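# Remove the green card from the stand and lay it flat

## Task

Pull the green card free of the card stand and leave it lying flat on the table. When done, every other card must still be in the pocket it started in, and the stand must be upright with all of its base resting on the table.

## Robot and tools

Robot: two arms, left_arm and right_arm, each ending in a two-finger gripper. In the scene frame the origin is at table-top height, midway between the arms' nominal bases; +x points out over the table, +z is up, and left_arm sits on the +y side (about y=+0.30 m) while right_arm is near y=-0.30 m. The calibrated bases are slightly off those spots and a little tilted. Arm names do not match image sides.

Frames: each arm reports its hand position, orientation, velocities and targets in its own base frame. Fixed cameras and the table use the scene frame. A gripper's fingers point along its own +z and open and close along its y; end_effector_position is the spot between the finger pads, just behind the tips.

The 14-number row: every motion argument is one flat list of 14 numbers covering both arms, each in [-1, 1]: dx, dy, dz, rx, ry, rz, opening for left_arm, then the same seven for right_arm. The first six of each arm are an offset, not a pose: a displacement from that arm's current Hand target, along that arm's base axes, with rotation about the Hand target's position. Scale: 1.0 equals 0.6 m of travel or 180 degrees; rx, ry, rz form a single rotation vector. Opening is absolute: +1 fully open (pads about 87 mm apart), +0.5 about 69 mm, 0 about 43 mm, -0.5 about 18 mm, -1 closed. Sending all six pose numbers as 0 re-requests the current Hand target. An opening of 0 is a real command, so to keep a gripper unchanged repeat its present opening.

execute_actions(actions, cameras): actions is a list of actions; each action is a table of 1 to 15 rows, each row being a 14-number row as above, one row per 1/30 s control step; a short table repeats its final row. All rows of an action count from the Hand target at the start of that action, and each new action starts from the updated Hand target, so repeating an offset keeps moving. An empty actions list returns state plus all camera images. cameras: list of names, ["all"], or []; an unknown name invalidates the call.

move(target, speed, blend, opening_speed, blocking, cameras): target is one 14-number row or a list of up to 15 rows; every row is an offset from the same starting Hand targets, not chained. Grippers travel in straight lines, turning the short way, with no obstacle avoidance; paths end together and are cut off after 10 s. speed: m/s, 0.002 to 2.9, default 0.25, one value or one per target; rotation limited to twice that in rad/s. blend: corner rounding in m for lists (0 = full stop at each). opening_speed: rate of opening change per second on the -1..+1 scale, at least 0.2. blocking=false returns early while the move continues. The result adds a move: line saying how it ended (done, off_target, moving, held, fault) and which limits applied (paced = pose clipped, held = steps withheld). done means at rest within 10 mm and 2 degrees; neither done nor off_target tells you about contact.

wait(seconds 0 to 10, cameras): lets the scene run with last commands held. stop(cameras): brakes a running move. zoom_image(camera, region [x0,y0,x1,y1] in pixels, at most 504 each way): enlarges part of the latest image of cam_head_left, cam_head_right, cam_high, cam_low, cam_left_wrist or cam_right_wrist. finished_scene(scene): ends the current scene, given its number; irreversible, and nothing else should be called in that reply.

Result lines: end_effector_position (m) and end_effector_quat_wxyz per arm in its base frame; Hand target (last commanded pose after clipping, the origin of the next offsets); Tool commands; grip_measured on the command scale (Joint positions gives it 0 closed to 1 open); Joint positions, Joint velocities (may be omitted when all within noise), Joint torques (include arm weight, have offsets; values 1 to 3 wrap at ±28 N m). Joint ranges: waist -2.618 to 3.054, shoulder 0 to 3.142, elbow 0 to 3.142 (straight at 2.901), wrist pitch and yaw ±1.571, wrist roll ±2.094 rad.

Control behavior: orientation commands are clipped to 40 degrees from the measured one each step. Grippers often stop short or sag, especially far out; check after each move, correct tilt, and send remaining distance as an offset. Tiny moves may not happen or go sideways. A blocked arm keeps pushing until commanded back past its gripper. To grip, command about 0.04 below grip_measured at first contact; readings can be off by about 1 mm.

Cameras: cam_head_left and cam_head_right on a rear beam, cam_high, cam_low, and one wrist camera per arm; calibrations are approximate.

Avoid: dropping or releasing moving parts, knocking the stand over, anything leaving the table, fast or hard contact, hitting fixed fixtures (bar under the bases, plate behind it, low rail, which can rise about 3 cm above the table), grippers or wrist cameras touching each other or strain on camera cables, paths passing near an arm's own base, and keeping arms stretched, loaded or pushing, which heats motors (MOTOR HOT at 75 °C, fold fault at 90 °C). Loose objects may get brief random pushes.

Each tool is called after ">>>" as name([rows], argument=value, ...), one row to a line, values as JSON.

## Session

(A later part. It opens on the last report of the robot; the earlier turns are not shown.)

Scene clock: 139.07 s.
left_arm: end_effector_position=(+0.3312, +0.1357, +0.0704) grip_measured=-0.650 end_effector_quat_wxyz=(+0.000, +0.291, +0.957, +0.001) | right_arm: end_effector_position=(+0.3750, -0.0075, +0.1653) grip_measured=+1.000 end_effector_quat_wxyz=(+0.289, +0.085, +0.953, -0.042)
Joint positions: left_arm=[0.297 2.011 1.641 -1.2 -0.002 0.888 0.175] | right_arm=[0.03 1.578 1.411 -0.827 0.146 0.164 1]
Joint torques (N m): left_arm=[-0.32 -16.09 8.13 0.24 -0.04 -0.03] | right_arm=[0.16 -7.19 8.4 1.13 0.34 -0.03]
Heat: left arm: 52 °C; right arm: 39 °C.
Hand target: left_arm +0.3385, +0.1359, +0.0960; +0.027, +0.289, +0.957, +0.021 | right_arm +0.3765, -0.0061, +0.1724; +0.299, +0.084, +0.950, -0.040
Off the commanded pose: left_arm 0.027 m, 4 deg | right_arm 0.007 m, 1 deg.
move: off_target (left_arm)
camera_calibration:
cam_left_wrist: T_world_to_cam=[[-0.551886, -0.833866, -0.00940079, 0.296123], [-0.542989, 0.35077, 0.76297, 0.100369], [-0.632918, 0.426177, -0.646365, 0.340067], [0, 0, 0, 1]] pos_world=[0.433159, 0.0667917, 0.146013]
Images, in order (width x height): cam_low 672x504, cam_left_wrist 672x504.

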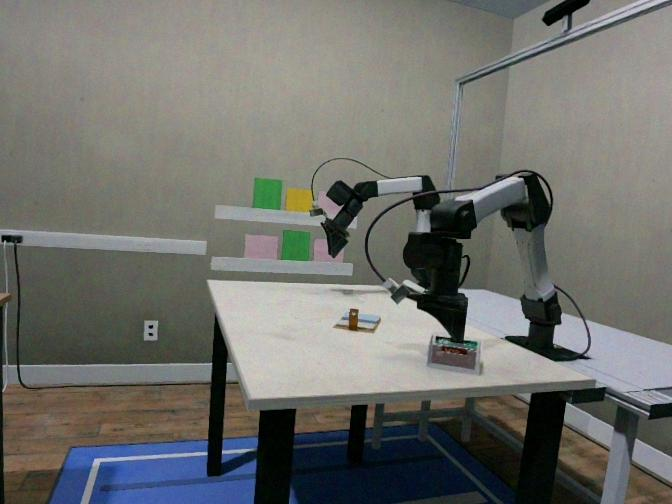

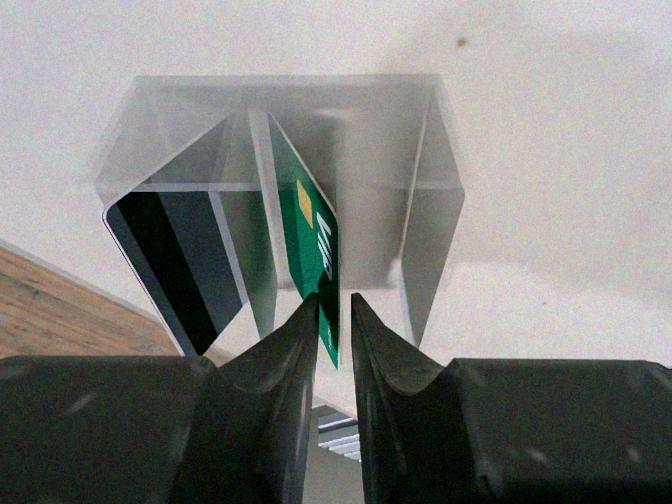

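>>> move(target=[0.0,-0.004,0.012,0,0,0,-0.65,0,0,0,0,0,0,1], speed=0.04, cameras=["cam_left_wrist","cam_low"])

>>> zoom_image(camera="cam_left_wrist", region=[140, 100, 500, 370])

>>> zoom_image(camera="cam_low", region=[410, 290, 510, 385])

Scene clock: 145.93 s.
left_arm: end_effector_position=(+0.3321, +0.1333, +0.0787) grip_measured=-0.650 end_effector_quat_wxyz=(+0.001, +0.292, +0.956, +0.002) | right_arm: end_effector_position=(+0.3750, -0.0075, +0.1653) grip_measured=+1.000 end_effector_quat_wxyz=(+0.289, +0.085, +0.953, -0.042)
Joint positions: left_arm=[0.291 2.004 1.665 -1.227 -0.002 0.883 0.175] | right_arm=[0.03 1.578 1.411 -0.827 0.146 0.164 1]
Joint torques (N m): left_arm=[-0.27 -15.71 8.17 0.26 -0.04 -0.06] | right_arm=[0.16 -7.23 8.4 1.13 0.34 -0.04]
Heat: left arm: 54 °C; right arm: 39 °C.
Hand target: left_arm +0.3385, +0.1335, +0.1031; +0.027, +0.289, +0.957, +0.021 | right_arm +0.3765, -0.0061, +0.1724; +0.299, +0.084, +0.950, -0.040
Off the commanded pose: left_arm 0.025 m, 4 deg | right_arm 0.007 m, 1 deg.
move: off_target (left_arm)
camera_calibration:
cam_left_wrist: T_world_to_cam=[[-0.553442, -0.832799, -0.0121654, 0.295267], [-0.54486, 0.350966, 0.761545, 0.096048], [-0.629944, 0.4281, -0.647997, 0.345935], [0, 0, 0, 1]] pos_world=[0.433666, 0.0640941, 0.154612]
Images, in order (width x height): cam_low 672x504, cam_left_wrist 672x504.

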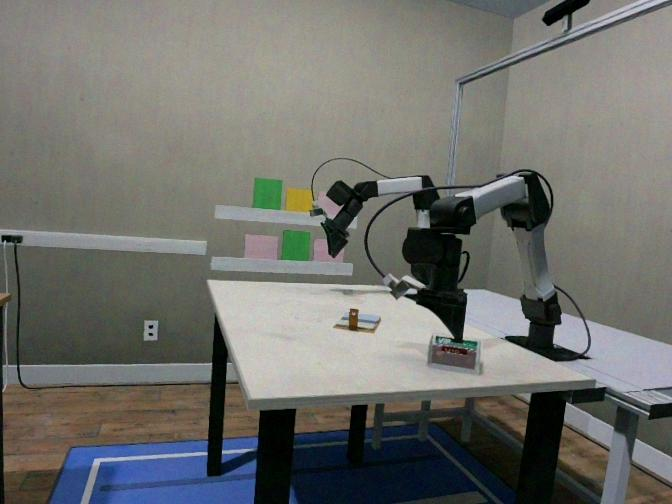

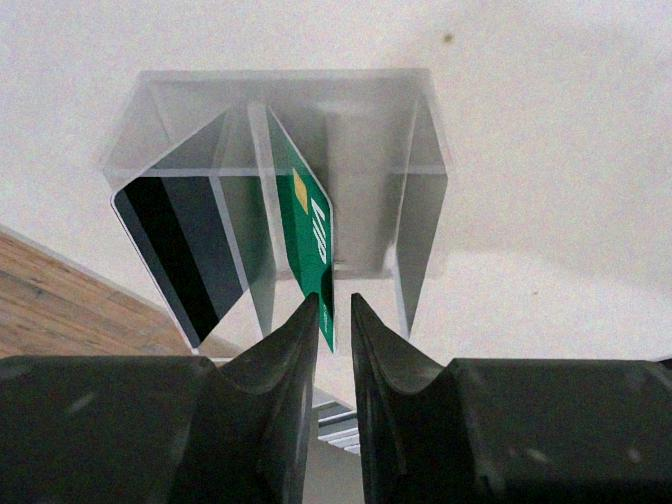

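Scaled by 1.400 from the camera's 672x504 image, which has a finer 960x720 frame.

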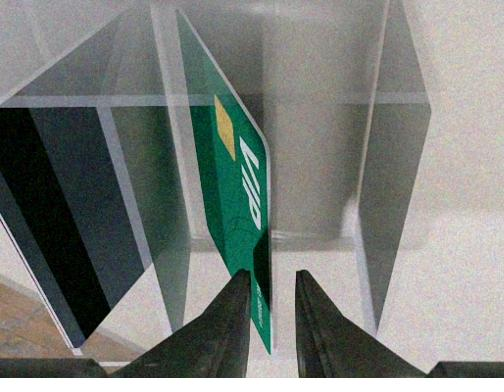

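Scaled by 5.040 from the camera's 672x504 image, which has a finer 960x720 frame.

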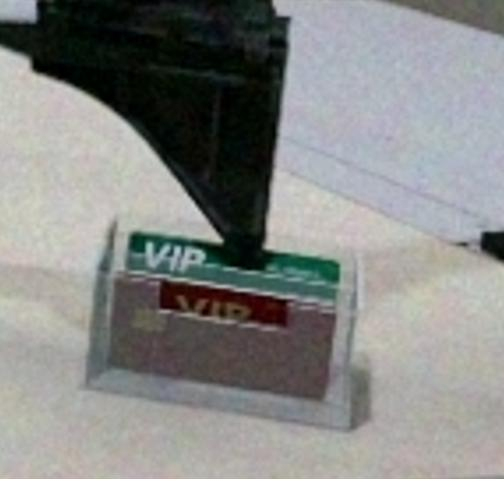

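>>> move([
  [0,0,-0.04,0,0,0,-0.65,0,0,0,0,0,0,1],
  [0,0,-0.065,0,0,0,-0.65,0,0,0,0,0,0,1],
], speed=0.04, blend=[0.01,0], cameras=["cam_left_wrist","cam_low"])

>>> zoom_image(camera="cam_left_wrist", region=[140, 120, 500, 390])

>>> zoom_image(camera="cam_low", region=[410, 290, 510, 385])

Scene clock: 161.83 s.
left_arm: end_effector_position=(+0.3304, +0.1329, +0.0597) grip_measured=-0.650 end_effector_quat_wxyz=(+0.005, +0.291, +0.957, +0.005) | right_arm: end_effector_position=(+0.3750, -0.0075, +0.1653) grip_measured=+1.000 end_effector_quat_wxyz=(+0.289, +0.085, +0.953, -0.042)
Joint positions: left_arm=[0.291 1.998 1.581 -1.14 -0.003 0.881 0.175] | right_arm=[0.03 1.578 1.411 -0.827 0.146 0.164 1]
Joint torques (N m): left_arm=[-0.29 -13.27 4.33 0.86 -0.04 -0.04] | right_arm=[0.14 -7.23 8.42 1.12 0.34 -0.03]
Heat: left arm: 53 °C; right arm: 39 °C.
Hand target: left_arm +0.3385, +0.1335, +0.0642; +0.027, +0.289, +0.957, +0.021 | right_arm +0.3765, -0.0061, +0.1724; +0.299, +0.084, +0.950, -0.040
Off the commanded pose: left_arm 0.009 m, 3 deg | right_arm 0.007 m, 1 deg.
move: off_target (left_arm); blend cut to 0.0075 m at target 1
camera_calibration:
cam_left_wrist: T_world_to_cam=[[-0.551401, -0.833997, -0.0201499, 0.293787], [-0.552331, 0.346862, 0.758035, 0.112971], [-0.62521, 0.429111, -0.651902, 0.331227], [0, 0, 0, 1]] pos_world=[0.431478, 0.0636993, 0.136211]
Images, in order (width x height): cam_low 672x504, cam_left_wrist 672x504.

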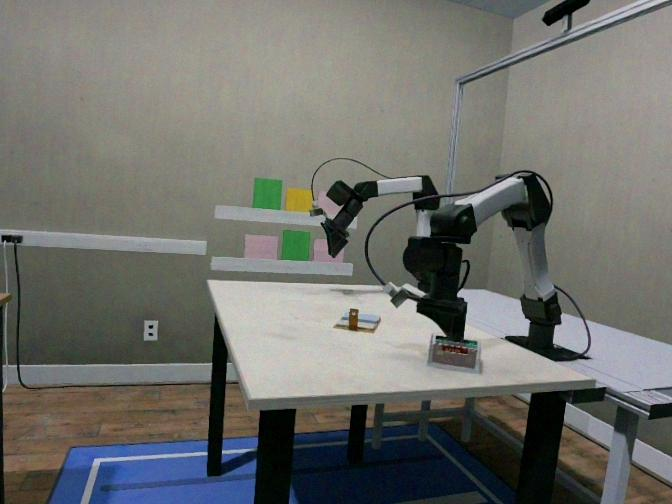

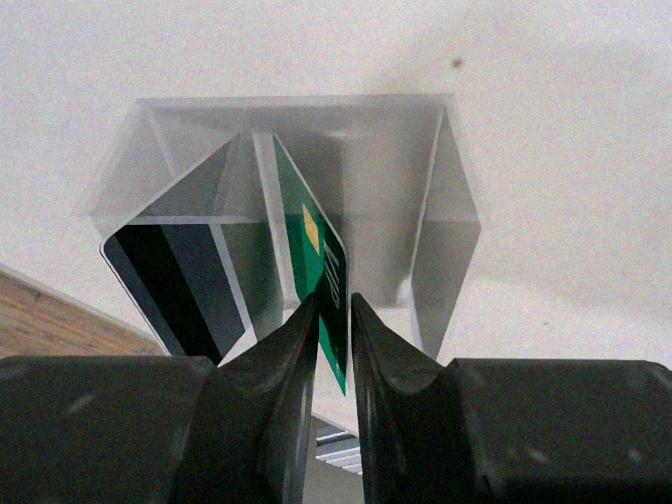

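Scaled by 1.400 from the camera's 672x504 image, which has a finer 960x720 frame.

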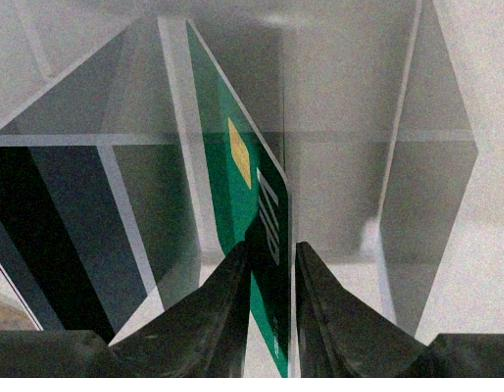

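Scaled by 5.040 from the camera's 672x504 image, which has a finer 960x720 frame.

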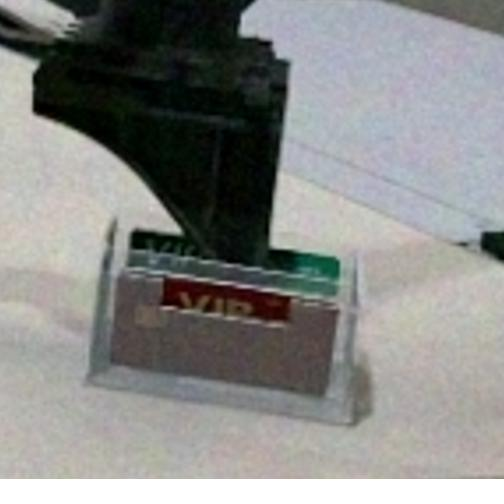

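>>> move(target=[0,0,0.015,0,0,0,-0.85,0,0,0,0,0,0,1], speed=0.03, opening_speed=0.25, cameras=["cam_left_wrist","cam_low"])

>>> zoom_image(camera="cam_left_wrist", region=[140, 120, 500, 390])

>>> zoom_image(camera="cam_low", region=[410, 290, 510, 385])

Scene clock: 167.67 s.
left_arm: end_effector_position=(+0.3305, +0.1335, +0.0603) grip_measured=-0.689 end_effector_quat_wxyz=(+0.004, +0.290, +0.957, +0.008) | right_arm: end_effector_position=(+0.3750, -0.0075, +0.1653) grip_measured=+1.000 end_effector_quat_wxyz=(+0.289, +0.085, +0.953, -0.042)
Joint positions: left_arm=[0.29 1.996 1.581 -1.139 -0.008 0.879 0.155] | right_arm=[0.03 1.578 1.411 -0.827 0.146 0.164 1]
Joint torques (N m): left_arm=[-0.23 -13.81 6.56 0.52 0.02 0] | right_arm=[0.17 -7.23 8.4 1.12 0.34 -0.03]
Heat: left arm: 53 °C; right arm: 40 °C.
Hand target: left_arm +0.3386, +0.1335, +0.0732; +0.027, +0.289, +0.957, +0.021 | right_arm +0.3765, -0.0061, +0.1724; +0.299, +0.084, +0.950, -0.040
Off the commanded pose: left_arm 0.015 m, 3 deg | right_arm 0.007 m, 1 deg.
move: off_target (left_arm)
camera_calibration:
cam_left_wrist: T_world_to_cam=[[-0.550349, -0.834558, -0.0250795, 0.294363], [-0.55339, 0.342111, 0.759421, 0.113186], [-0.6252, 0.431825, -0.650116, 0.330999], [0, 0, 0, 1]] pos_world=[0.431579, 0.0640074, 0.136614]
Images, in order (width x height): cam_low 672x504, cam_left_wrist 672x504.

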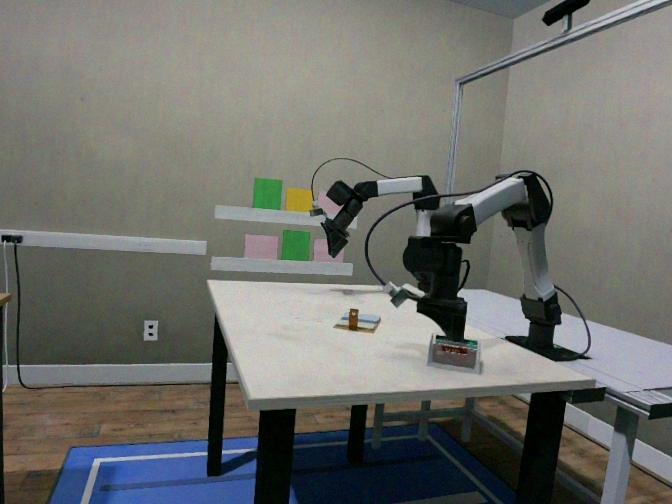

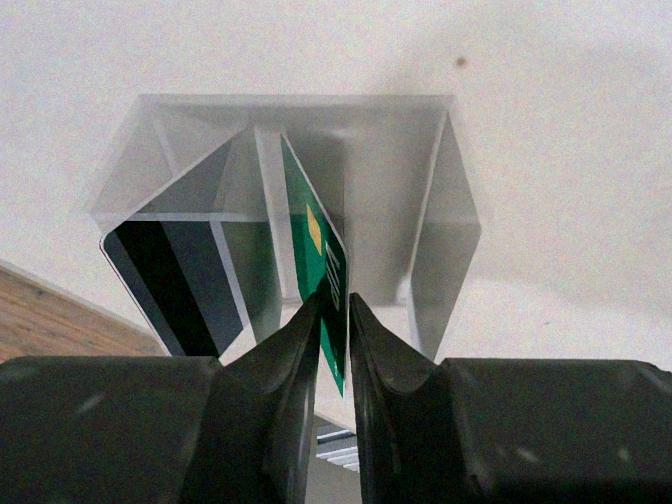

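Scaled by 1.400 from the camera's 672x504 image, which has a finer 960x720 frame.

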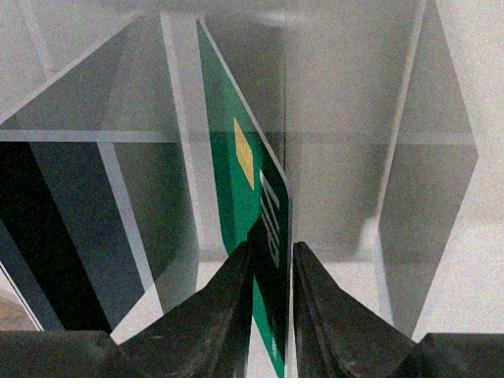

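Scaled by 5.040 from the camera's 672x504 image, which has a finer 960x720 frame.

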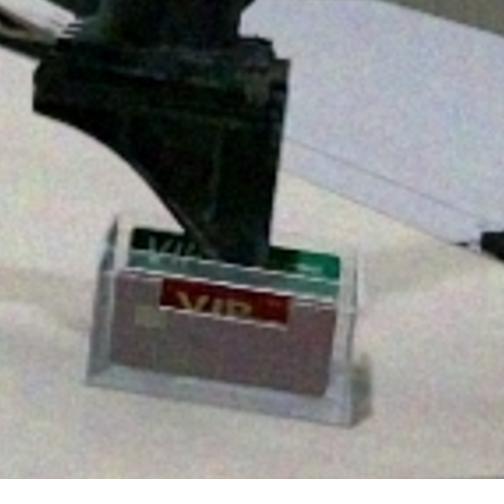

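>>> move([
  [0,0,0,0,0,0,-0.4,0,0,0,0,0,0,1],
  [0.002,0.003,-0.03,0,0,0,-0.4,0,0,0,0,0,0,1],
  [0.002,0.003,-0.03,0,0,0,-0.85,0,0,0,0,0,0,1],
], speed=0.04, opening_speed=0.35, cameras=["cam_left_wrist","cam_low"])

>>> zoom_image(camera="cam_left_wrist", region=[140, 120, 500, 390])

>>> zoom_image(camera="cam_low", region=[410, 290, 510, 385])

Scene clock: 175.93 s.
left_arm: end_effector_position=(+0.3338, +0.1346, +0.0523) grip_measured=-0.798 end_effector_quat_wxyz=(+0.013, +0.290, +0.957, +0.014) | right_arm: end_effector_position=(+0.3750, -0.0075, +0.1653) grip_measured=+1.000 end_effector_quat_wxyz=(+0.289, +0.085, +0.953, -0.042)
Joint positions: left_arm=[0.29 1.996 1.55 -1.089 -0.009 0.879 0.101] | right_arm=[0.03 1.578 1.411 -0.827 0.146 0.164 1]
Joint torques (N m): left_arm=[0.05 -11.9 5.29 0.71 0.02 0.03] | right_arm=[0.13 -7.19 8.4 1.12 0.34 -0.03]
Heat: left arm: 51 °C; right arm: 40 °C.
Hand target: left_arm +0.3397, +0.1353, +0.0552; +0.027, +0.289, +0.957, +0.021 | right_arm +0.3765, -0.0061, +0.1724; +0.299, +0.084, +0.950, -0.040
Off the commanded pose: left_arm 0.007 m, 2 deg | right_arm 0.007 m, 1 deg.
move: done
camera_calibration:
cam_left_wrist: T_world_to_cam=[[-0.549752, -0.834343, -0.0405478, 0.297452], [-0.567658, 0.33754, 0.750886, 0.126593], [-0.612811, 0.435818, -0.659185, 0.323139], [0, 0, 0, 1]] pos_world=[0.433409, 0.064617, 0.130012]
Images, in order (width x height): cam_low 672x504, cam_left_wrist 672x504.

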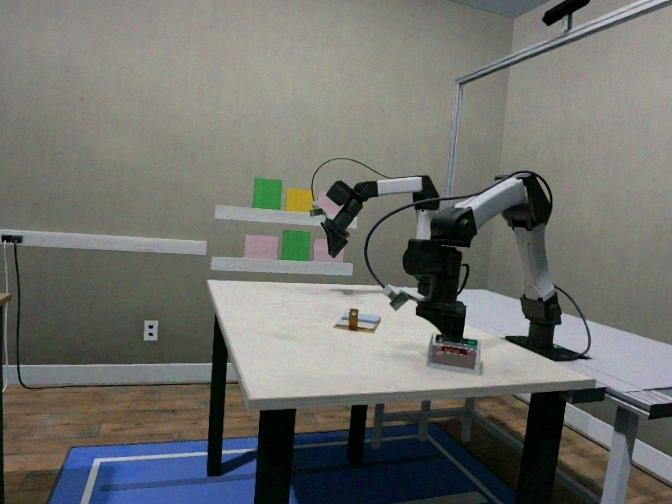

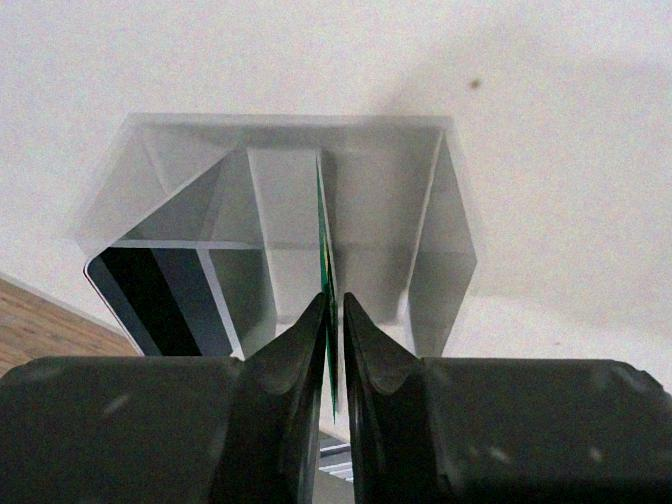

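Scaled by 1.400 from the camera's 672x504 image, which has a finer 960x720 frame.

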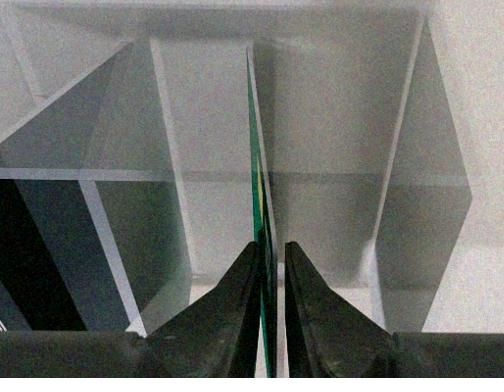

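Scaled by 5.040 from the camera's 672x504 image, which has a finer 960x720 frame.

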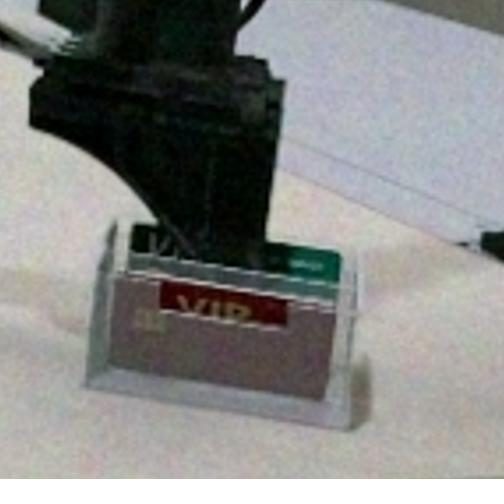

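>>> move(target=[0,0,0,0,0,0,-1,0,0,0,0,0,0,1], opening_speed=0.3, cameras=["cam_left_wrist"])

>>> zoom_image(camera="cam_left_wrist", region=[140, 120, 500, 390])

Scene clock: 180.40 s.
left_arm: end_effector_position=(+0.3338, +0.1346, +0.0523) grip_measured=-0.798 end_effector_quat_wxyz=(+0.013, +0.290, +0.957, +0.014) | right_arm: end_effector_position=(+0.3750, -0.0075, +0.1653) grip_measured=+1.000 end_effector_quat_wxyz=(+0.289, +0.085, +0.953, -0.042)
Joint positions: left_arm=[0.29 1.996 1.55 -1.089 -0.009 0.879 0.101] | right_arm=[0.03 1.578 1.411 -0.827 0.146 0.164 1]
Joint torques (N m): left_arm=[0.05 -11.89 5.3 0.7 0.02 0.03] | right_arm=[0.14 -7.24 8.4 1.12 0.33 -0.03]
Heat: left arm: 50 °C; right arm: 40 °C.
Hand target: left_arm +0.3397, +0.1353, +0.0552; +0.027, +0.289, +0.957, +0.021 | right_arm +0.3765, -0.0061, +0.1724; +0.299, +0.084, +0.950, -0.040
Off the commanded pose: left_arm 0.007 m, 2 deg | right_arm 0.007 m, 1 deg.
move: done
camera_calibration:
cam_left_wrist: T_world_to_cam=[[-0.549752, -0.834343, -0.0405478, 0.297452], [-0.567658, 0.33754, 0.750886, 0.126593], [-0.612811, 0.435818, -0.659185, 0.323139], [0, 0, 0, 1]] pos_world=[0.433409, 0.064617, 0.130012]
Images, in order (width x height): cam_left_wrist 672x504.

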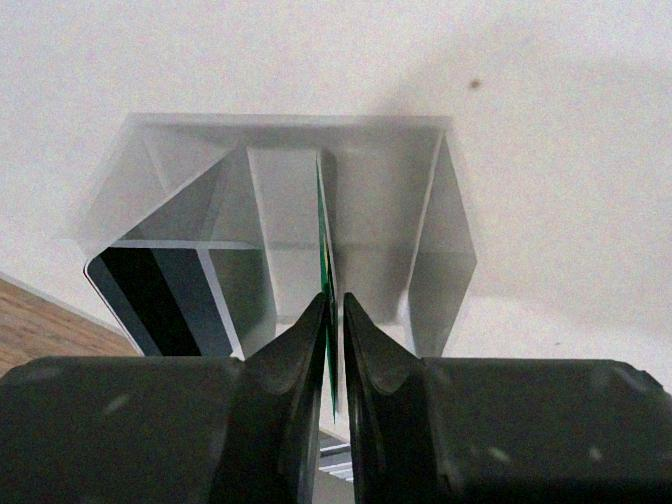

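Scaled by 1.400 from the camera's 672x504 image, which has a finer 960x720 frame.

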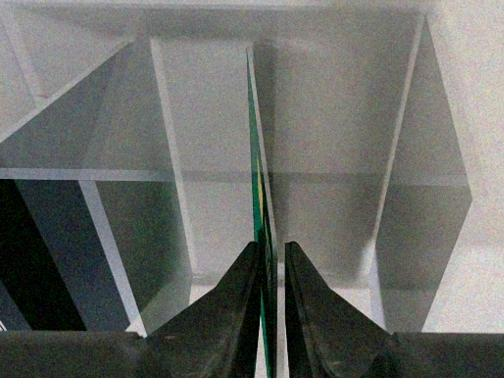

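>>> move([
  [-0.0074,-0.011,0,0,0,0,-0.68,0,0,0,0,0,0,1],
  [-0.0186,-0.0277,0.06,0,0,0,-0.68,0,0,0,0,0,0,1],
], speed=0.02, opening_speed=0.3, blend=[0.01,0], cameras=["cam_left_wrist","cam_low"])

>>> zoom_image(camera="cam_left_wrist", region=[140, 120, 500, 390])

>>> zoom_image(camera="cam_low", region=[410, 290, 510, 385])

Scene clock: 190.87 s.
left_arm: end_effector_position=(+0.3219, +0.1207, +0.0683) grip_measured=-0.680 end_effector_quat_wxyz=(+0.001, +0.292, +0.956, +0.008) | right_arm: end_effector_position=(+0.3750, -0.0075, +0.1653) grip_measured=+1.000 end_effector_quat_wxyz=(+0.289, +0.085, +0.953, -0.042)
Joint positions: left_arm=[0.26 1.951 1.548 -1.157 -0.014 0.853 0.16] | right_arm=[0.03 1.578 1.411 -0.827 0.146 0.164 1]
Joint torques (N m): left_arm=[-0.34 -15.04 8.12 0.17 0.05 -0.05] | right_arm=[0.16 -7.24 8.42 1.12 0.34 -0.04]
Heat: left arm: 49 °C; right arm: 40 °C.
Hand target: left_arm +0.3285, +0.1187, +0.0911; +0.027, +0.289, +0.957, +0.021 | right_arm +0.3765, -0.0061, +0.1724; +0.299, +0.084, +0.950, -0.040
Off the commanded pose: left_arm 0.024 m, 3 deg | right_arm 0.007 m, 1 deg.
move: off_target (left_arm); blend cut to 0 m at target 1
camera_calibration:
cam_left_wrist: T_world_to_cam=[[-0.553321, -0.832626, -0.0238736, 0.27972], [-0.546873, 0.341507, 0.764397, 0.104353], [-0.628304, 0.436013, -0.644303, 0.336345], [0, 0, 0, 1]] pos_world=[0.42317, 0.0506136, 0.143619]
Images, in order (width x height): cam_low 672x504, cam_left_wrist 672x504.

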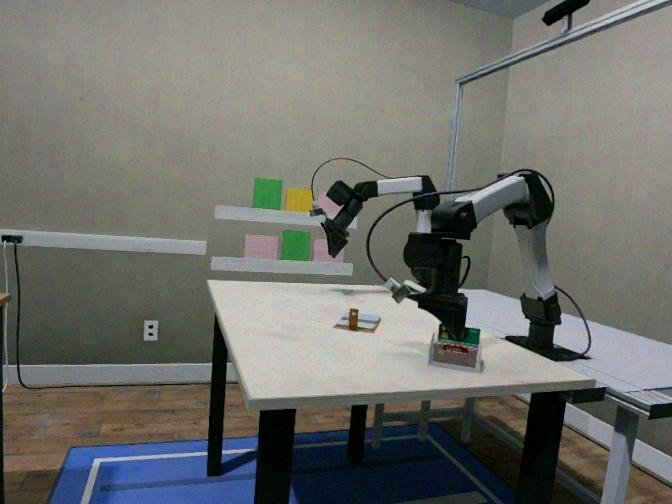

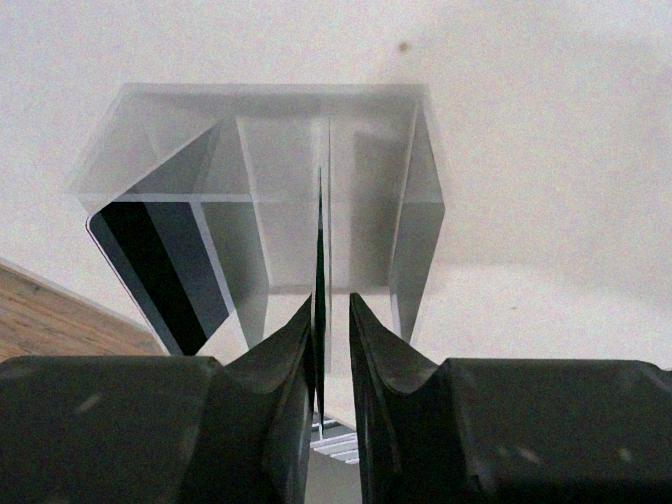

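Scaled by 1.400 from the camera's 672x504 image, which has a finer 960x720 frame.

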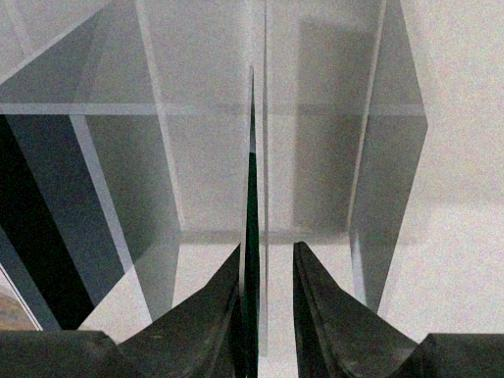

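Scaled by 5.040 from the camera's 672x504 image, which has a finer 960x720 frame.

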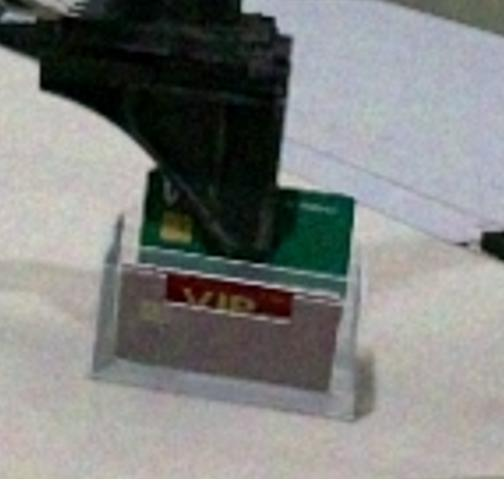

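>>> move(target=[-0.003,-0.0045,0.017,0,0,0,-0.68,0,0,0,0,0,0,1], speed=0.02, cameras=["cam_left_wrist","cam_low"])

>>> zoom_image(camera="cam_left_wrist", region=[140, 120, 500, 390])

>>> zoom_image(camera="cam_low", region=[410, 290, 510, 385])

Scene clock: 196.00 s.
left_arm: end_effector_position=(+0.3209, +0.1181, +0.0787) grip_measured=-0.680 end_effector_quat_wxyz=(+0.001, +0.292, +0.956, +0.009) | right_arm: end_effector_position=(+0.3750, -0.0075, +0.1653) grip_measured=+1.000 end_effector_quat_wxyz=(+0.289, +0.085, +0.953, -0.042)
Joint positions: left_arm=[0.254 1.939 1.572 -1.193 -0.014 0.847 0.16] | right_arm=[0.03 1.578 1.411 -0.827 0.146 0.164 1]
Joint torques (N m): left_arm=[-0.35 -14.91 8.14 0.21 0.05 -0.05] | right_arm=[0.16 -7.23 8.39 1.12 0.34 -0.03]
Heat: left arm: 49 °C; right arm: 40 °C.
Hand target: left_arm +0.3268, +0.1160, +0.1013; +0.027, +0.289, +0.957, +0.021 | right_arm +0.3765, -0.0061, +0.1724; +0.299, +0.084, +0.950, -0.040
Off the commanded pose: left_arm 0.023 m, 3 deg | right_arm 0.007 m, 1 deg.
move: off_target (left_arm)
camera_calibration:
cam_left_wrist: T_world_to_cam=[[-0.553313, -0.832613, -0.0245006, 0.277401], [-0.547563, 0.341403, 0.763949, 0.0970894], [-0.627709, 0.436119, -0.644811, 0.343501], [0, 0, 0, 1]] pos_world=[0.422271, 0.0480138, 0.154118]
Images, in order (width x height): cam_low 672x504, cam_left_wrist 672x504.

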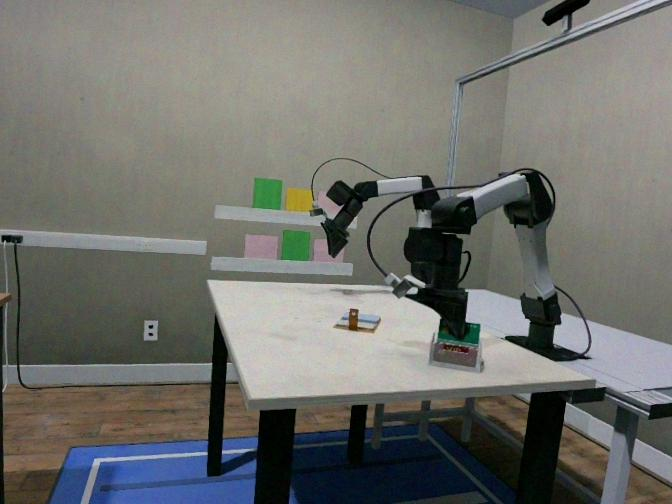

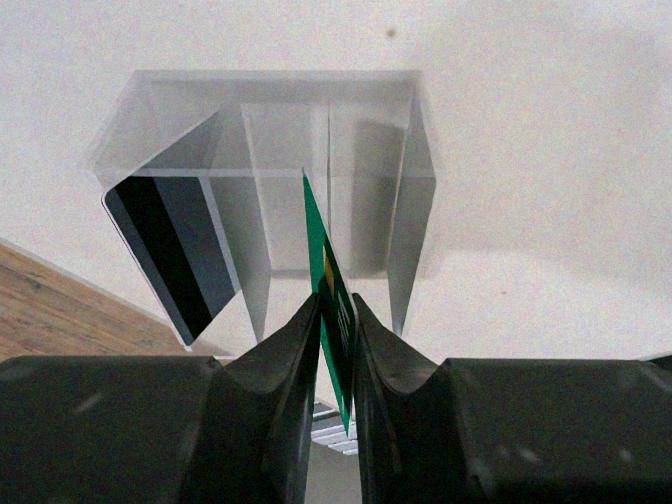

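Scaled by 1.400 from the camera's 672x504 image, which has a finer 960x720 frame.

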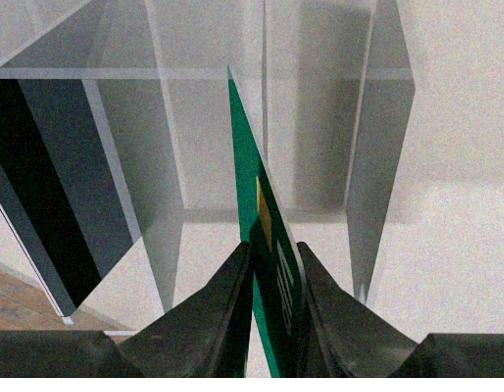

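Scaled by 5.040 from the camera's 672x504 image, which has a finer 960x720 frame.

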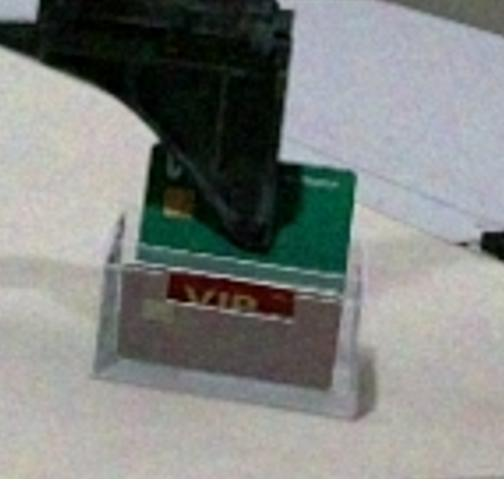

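>>> move(target=[0,0,0.01,0,0,0,-0.95,0,0,0,0,0,0,1], speed=0.02, opening_speed=0.5, cameras=["cam_left_wrist","cam_low"])

>>> zoom_image(camera="cam_low", region=[410, 290, 510, 385])

Scene clock: 199.07 s.
left_arm: end_effector_position=(+0.3212, +0.1182, +0.0843) grip_measured=-0.949 end_effector_quat_wxyz=(+0.000, +0.292, +0.956, +0.008) | right_arm: end_effector_position=(+0.3750, -0.0075, +0.1653) grip_measured=+1.000 end_effector_quat_wxyz=(+0.289, +0.085, +0.953, -0.042)
Joint positions: left_arm=[0.254 1.939 1.594 -1.217 -0.014 0.847 0.025] | right_arm=[0.03 1.578 1.411 -0.827 0.146 0.164 1]
Joint torques (N m): left_arm=[-0.36 -15.02 8.2 0.21 0.04 -0.05] | right_arm=[0.16 -7.24 8.4 1.13 0.35 -0.03]
Heat: left arm: 50 °C; right arm: 40 °C.
Hand target: left_arm +0.3268, +0.1160, +0.1074; +0.027, +0.289, +0.957, +0.021 | right_arm +0.3765, -0.0061, +0.1724; +0.299, +0.084, +0.950, -0.040
Off the commanded pose: left_arm 0.024 m, 3 deg | right_arm 0.007 m, 1 deg.
move: off_target (left_arm)
camera_calibration:
cam_left_wrist: T_world_to_cam=[[-0.553035, -0.83283, -0.0233546, 0.277491], [-0.546548, 0.341489, 0.764638, 0.0925498], [-0.628838, 0.435636, -0.644037, 0.347503], [0, 0, 0, 1]] pos_world=[0.422569, 0.0481131, 0.159519]
Images, in order (width x height): cam_low 672x504, cam_left_wrist 672x504.

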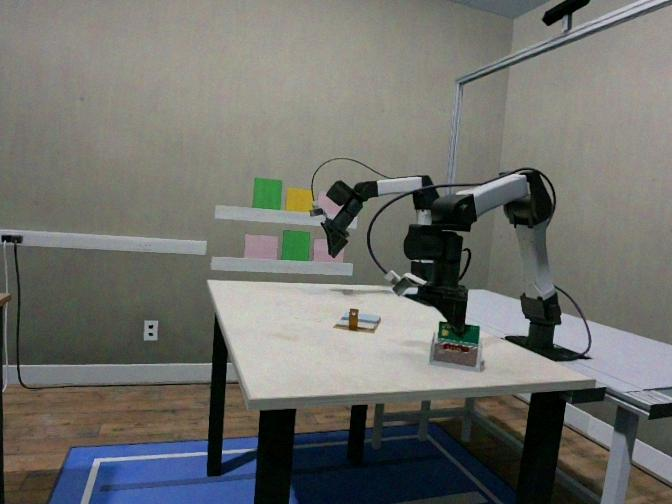

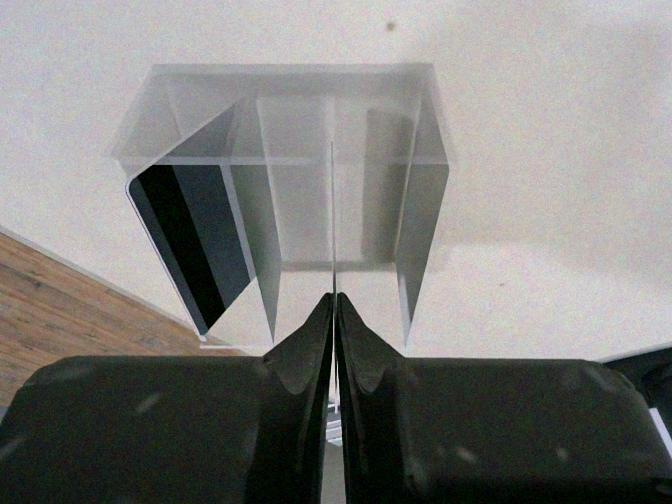

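Scaled by 5.040 from the camera's 672x504 image, which has a finer 960x720 frame.

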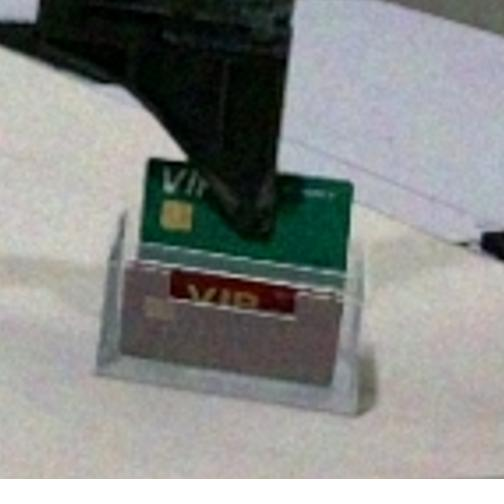

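>>> move([
  [0,0,0.13,0,0,0,-1,0,0,0,0,0,0,1],
  [0.06,-0.24,0.08,0.208,-0.139,0,-1,0,0,0,0,0,0,1],
], speed=[0.06,0.15], blend=[0.01,0], cameras=["cam_left_wrist","cam_low","cam_high"])

>>> zoom_image(camera="cam_low", region=[370, 240, 510, 385])

Scene clock: 211.63 s.
left_arm: end_effector_position=(+0.3573, -0.0273, +0.1546) grip_measured=-0.977 end_effector_quat_wxyz=(+0.123, +0.284, +0.873, +0.378) | right_arm: end_effector_position=(+0.3750, -0.0075, +0.1653) grip_measured=+1.000 end_effector_quat_wxyz=(+0.289, +0.085, +0.953, -0.042)
Joint positions: left_arm=[-0.457 1.828 1.503 -1.066 -0.801 0.248 0.011] | right_arm=[0.03 1.578 1.411 -0.827 0.146 0.164 1]
Joint torques (N m): left_arm=[0.03 -8.95 5.93 1.04 -0.64 -0.13] | right_arm=[0.18 -7.23 8.4 1.12 0.34 -0.03]
Heat: left arm: 51 °C; right arm: 40 °C.
Hand target: left_arm +0.3627, -0.0280, +0.1554; +0.137, +0.272, +0.871, +0.386 | right_arm +0.3765, -0.0061, +0.1724; +0.299, +0.084, +0.950, -0.040
Off the commanded pose: left_arm 0.006 m, 2 deg | right_arm 0.007 m, 1 deg.
move: done
camera_calibration:
cam_left_wrist: T_world_to_cam=[[-0.393784, -0.553229, -0.734079, 0.238635], [-0.854498, -0.0740065, 0.514156, 0.245573], [-0.338772, 0.829735, -0.443591, 0.355093], [0, 0, 0, 1]] pos_world=[0.424108, -0.144439, 0.20643]
Images, in order (width x height): cam_high 672x504, cam_low 672x504, cam_left_wrist 672x504.

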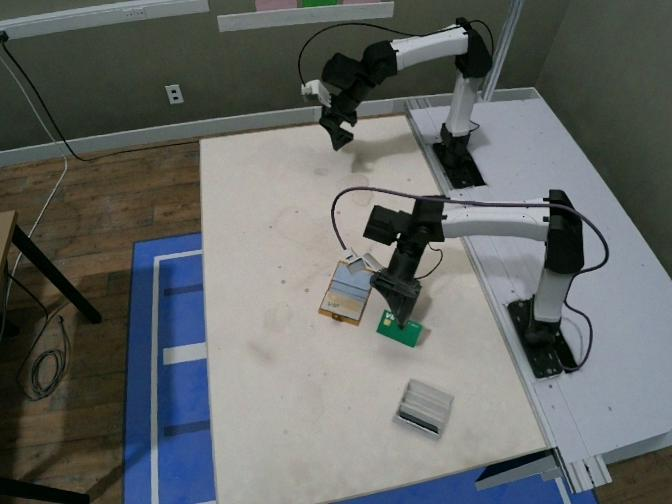

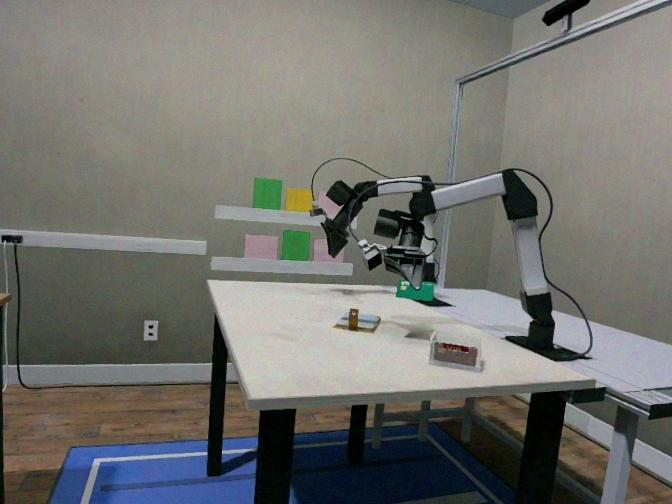

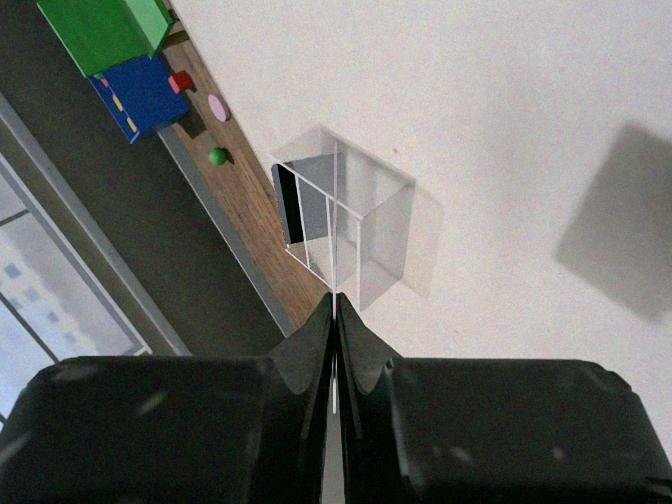

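Scaled by 3.476 from the camera's 672x504 image, which has a finer 960x720 frame.

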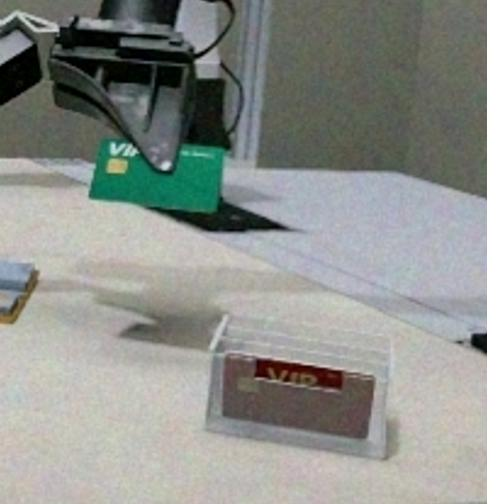

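>>> move([
  [-0.03,0,-0.15,0,0,0,-1,0,0,0,0,0,0,1],
  [-0.03,0,-0.182,0.05,-0.033,0,-1,0,0,0,0,0,0,1],
], speed=[0.15,0.04], blend=[0.01,0], cameras=["cam_low","cam_high"])

>>> zoom_image(camera="cam_low", region=[370, 240, 510, 385])

Scene clock: 218.03 s.
left_arm: end_effector_position=(+0.3413, -0.0261, +0.0464) grip_measured=-0.977 end_effector_quat_wxyz=(+0.145, +0.272, +0.833, +0.459) | right_arm: end_effector_position=(+0.3750, -0.0075, +0.1653) grip_measured=+1.000 end_effector_quat_wxyz=(+0.289, +0.085, +0.953, -0.042)
Joint positions: left_arm=[-0.535 1.955 1.103 -0.583 -0.999 0.172 0.011] | right_arm=[0.03 1.578 1.411 -0.827 0.146 0.164 1]
Joint torques (N m): left_arm=[-0.31 -8.83 4.62 0.95 -0.75 -0.15] | right_arm=[0.13 -7.21 8.4 1.12 0.34 -0.04]
Heat: left arm: 50 °C; right arm: 40 °C.
Hand target: left_arm +0.3447, -0.0280, +0.0461; +0.160, +0.261, +0.830, +0.466 | right_arm +0.3765, -0.0061, +0.1724; +0.299, +0.084, +0.950, -0.040
Off the commanded pose: left_arm 0.004 m, 2 deg | right_arm 0.007 m, 1 deg.
move: done
Images, in order (width x height): cam_high 672x504, cam_low 672x504.

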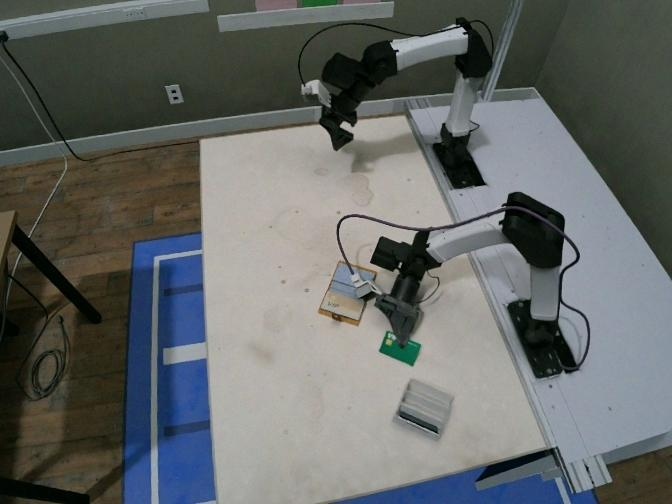

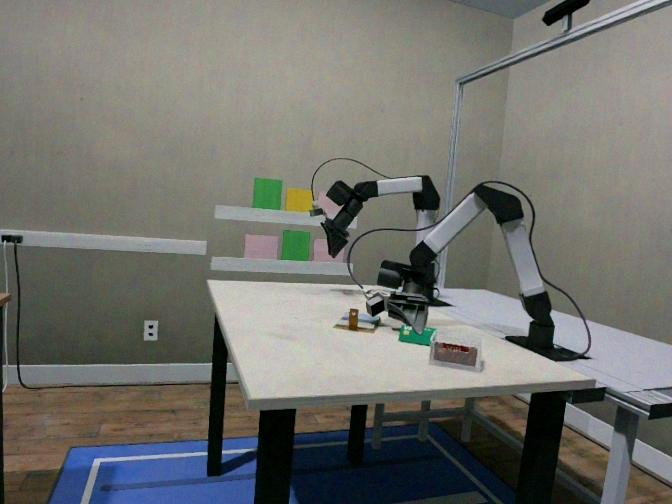

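Scaled by 3.476 from the camera's 672x504 image, which has a finer 960x720 frame.

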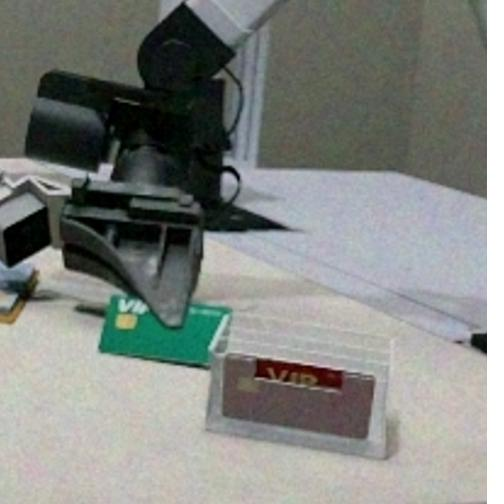

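>>> move([
  [0,0,-0.014,0,0,0,-1,0,0,0,0,0,0,1],
  [0,0,-0.014,0,0,0,-0.8,0,0,0,0,0,0,1],
  [-0.062,-0.094,0.055,0,0,0,-0.8,0,0,0,0,0,0,1],
], speed=[0.03,0.05,0.08], opening_speed=0.4, cameras=["cam_low","cam_high"])

>>> zoom_image(camera="cam_low", region=[370, 240, 510, 385])

>>> zoom_image(camera="cam_high", region=[310, 310, 470, 450])

Scene clock: 224.37 s.
left_arm: end_effector_position=(+0.3040, -0.0801, +0.0767) grip_measured=-0.800 end_effector_quat_wxyz=(+0.153, +0.269, +0.827, +0.469) | right_arm: end_effector_position=(+0.3750, -0.0075, +0.1653) grip_measured=+1.000 end_effector_quat_wxyz=(+0.289, +0.085, +0.953, -0.042)
Joint positions: left_arm=[-0.738 1.981 1.264 -1.03 -1.022 -0.208 0.1] | right_arm=[0.03 1.578 1.411 -0.827 0.146 0.164 1]
Joint torques (N m): left_arm=[0.01 -8.92 7.17 -0.02 -0.52 -0.16] | right_arm=[0.17 -7.2 8.42 1.13 0.34 -0.03]
Heat: left arm: 48 °C; right arm: 40 °C.
Hand target: left_arm +0.3076, -0.0844, +0.0791; +0.160, +0.261, +0.830, +0.467 | right_arm +0.3765, -0.0061, +0.1724; +0.299, +0.084, +0.950, -0.040
Off the commanded pose: left_arm 0.006 m, 1 deg | right_arm 0.007 m, 1 deg.
move: done
Images, in order (width x height): cam_high 672x504, cam_low 672x504.

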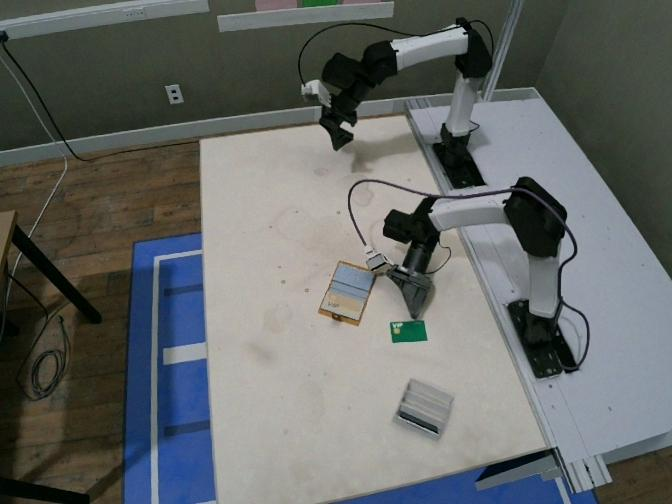

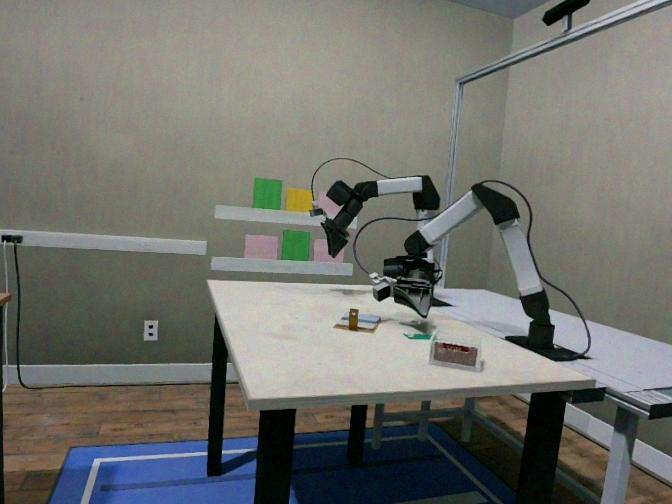

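Scaled by 3.476 from the camera's 672x504 image, which has a finer 960x720 frame.

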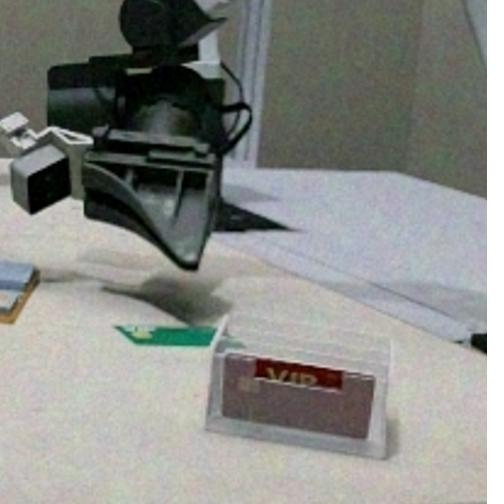

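Scaled by 3.150 from the camera's 672x504 image, which has a finer 960x720 frame.

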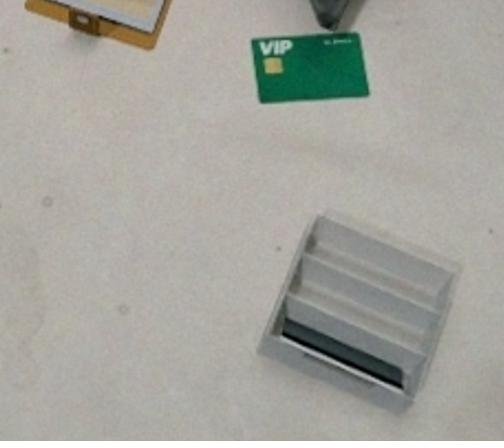

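>>> finished_scene(scene=1)

The scene is finished: the task was done.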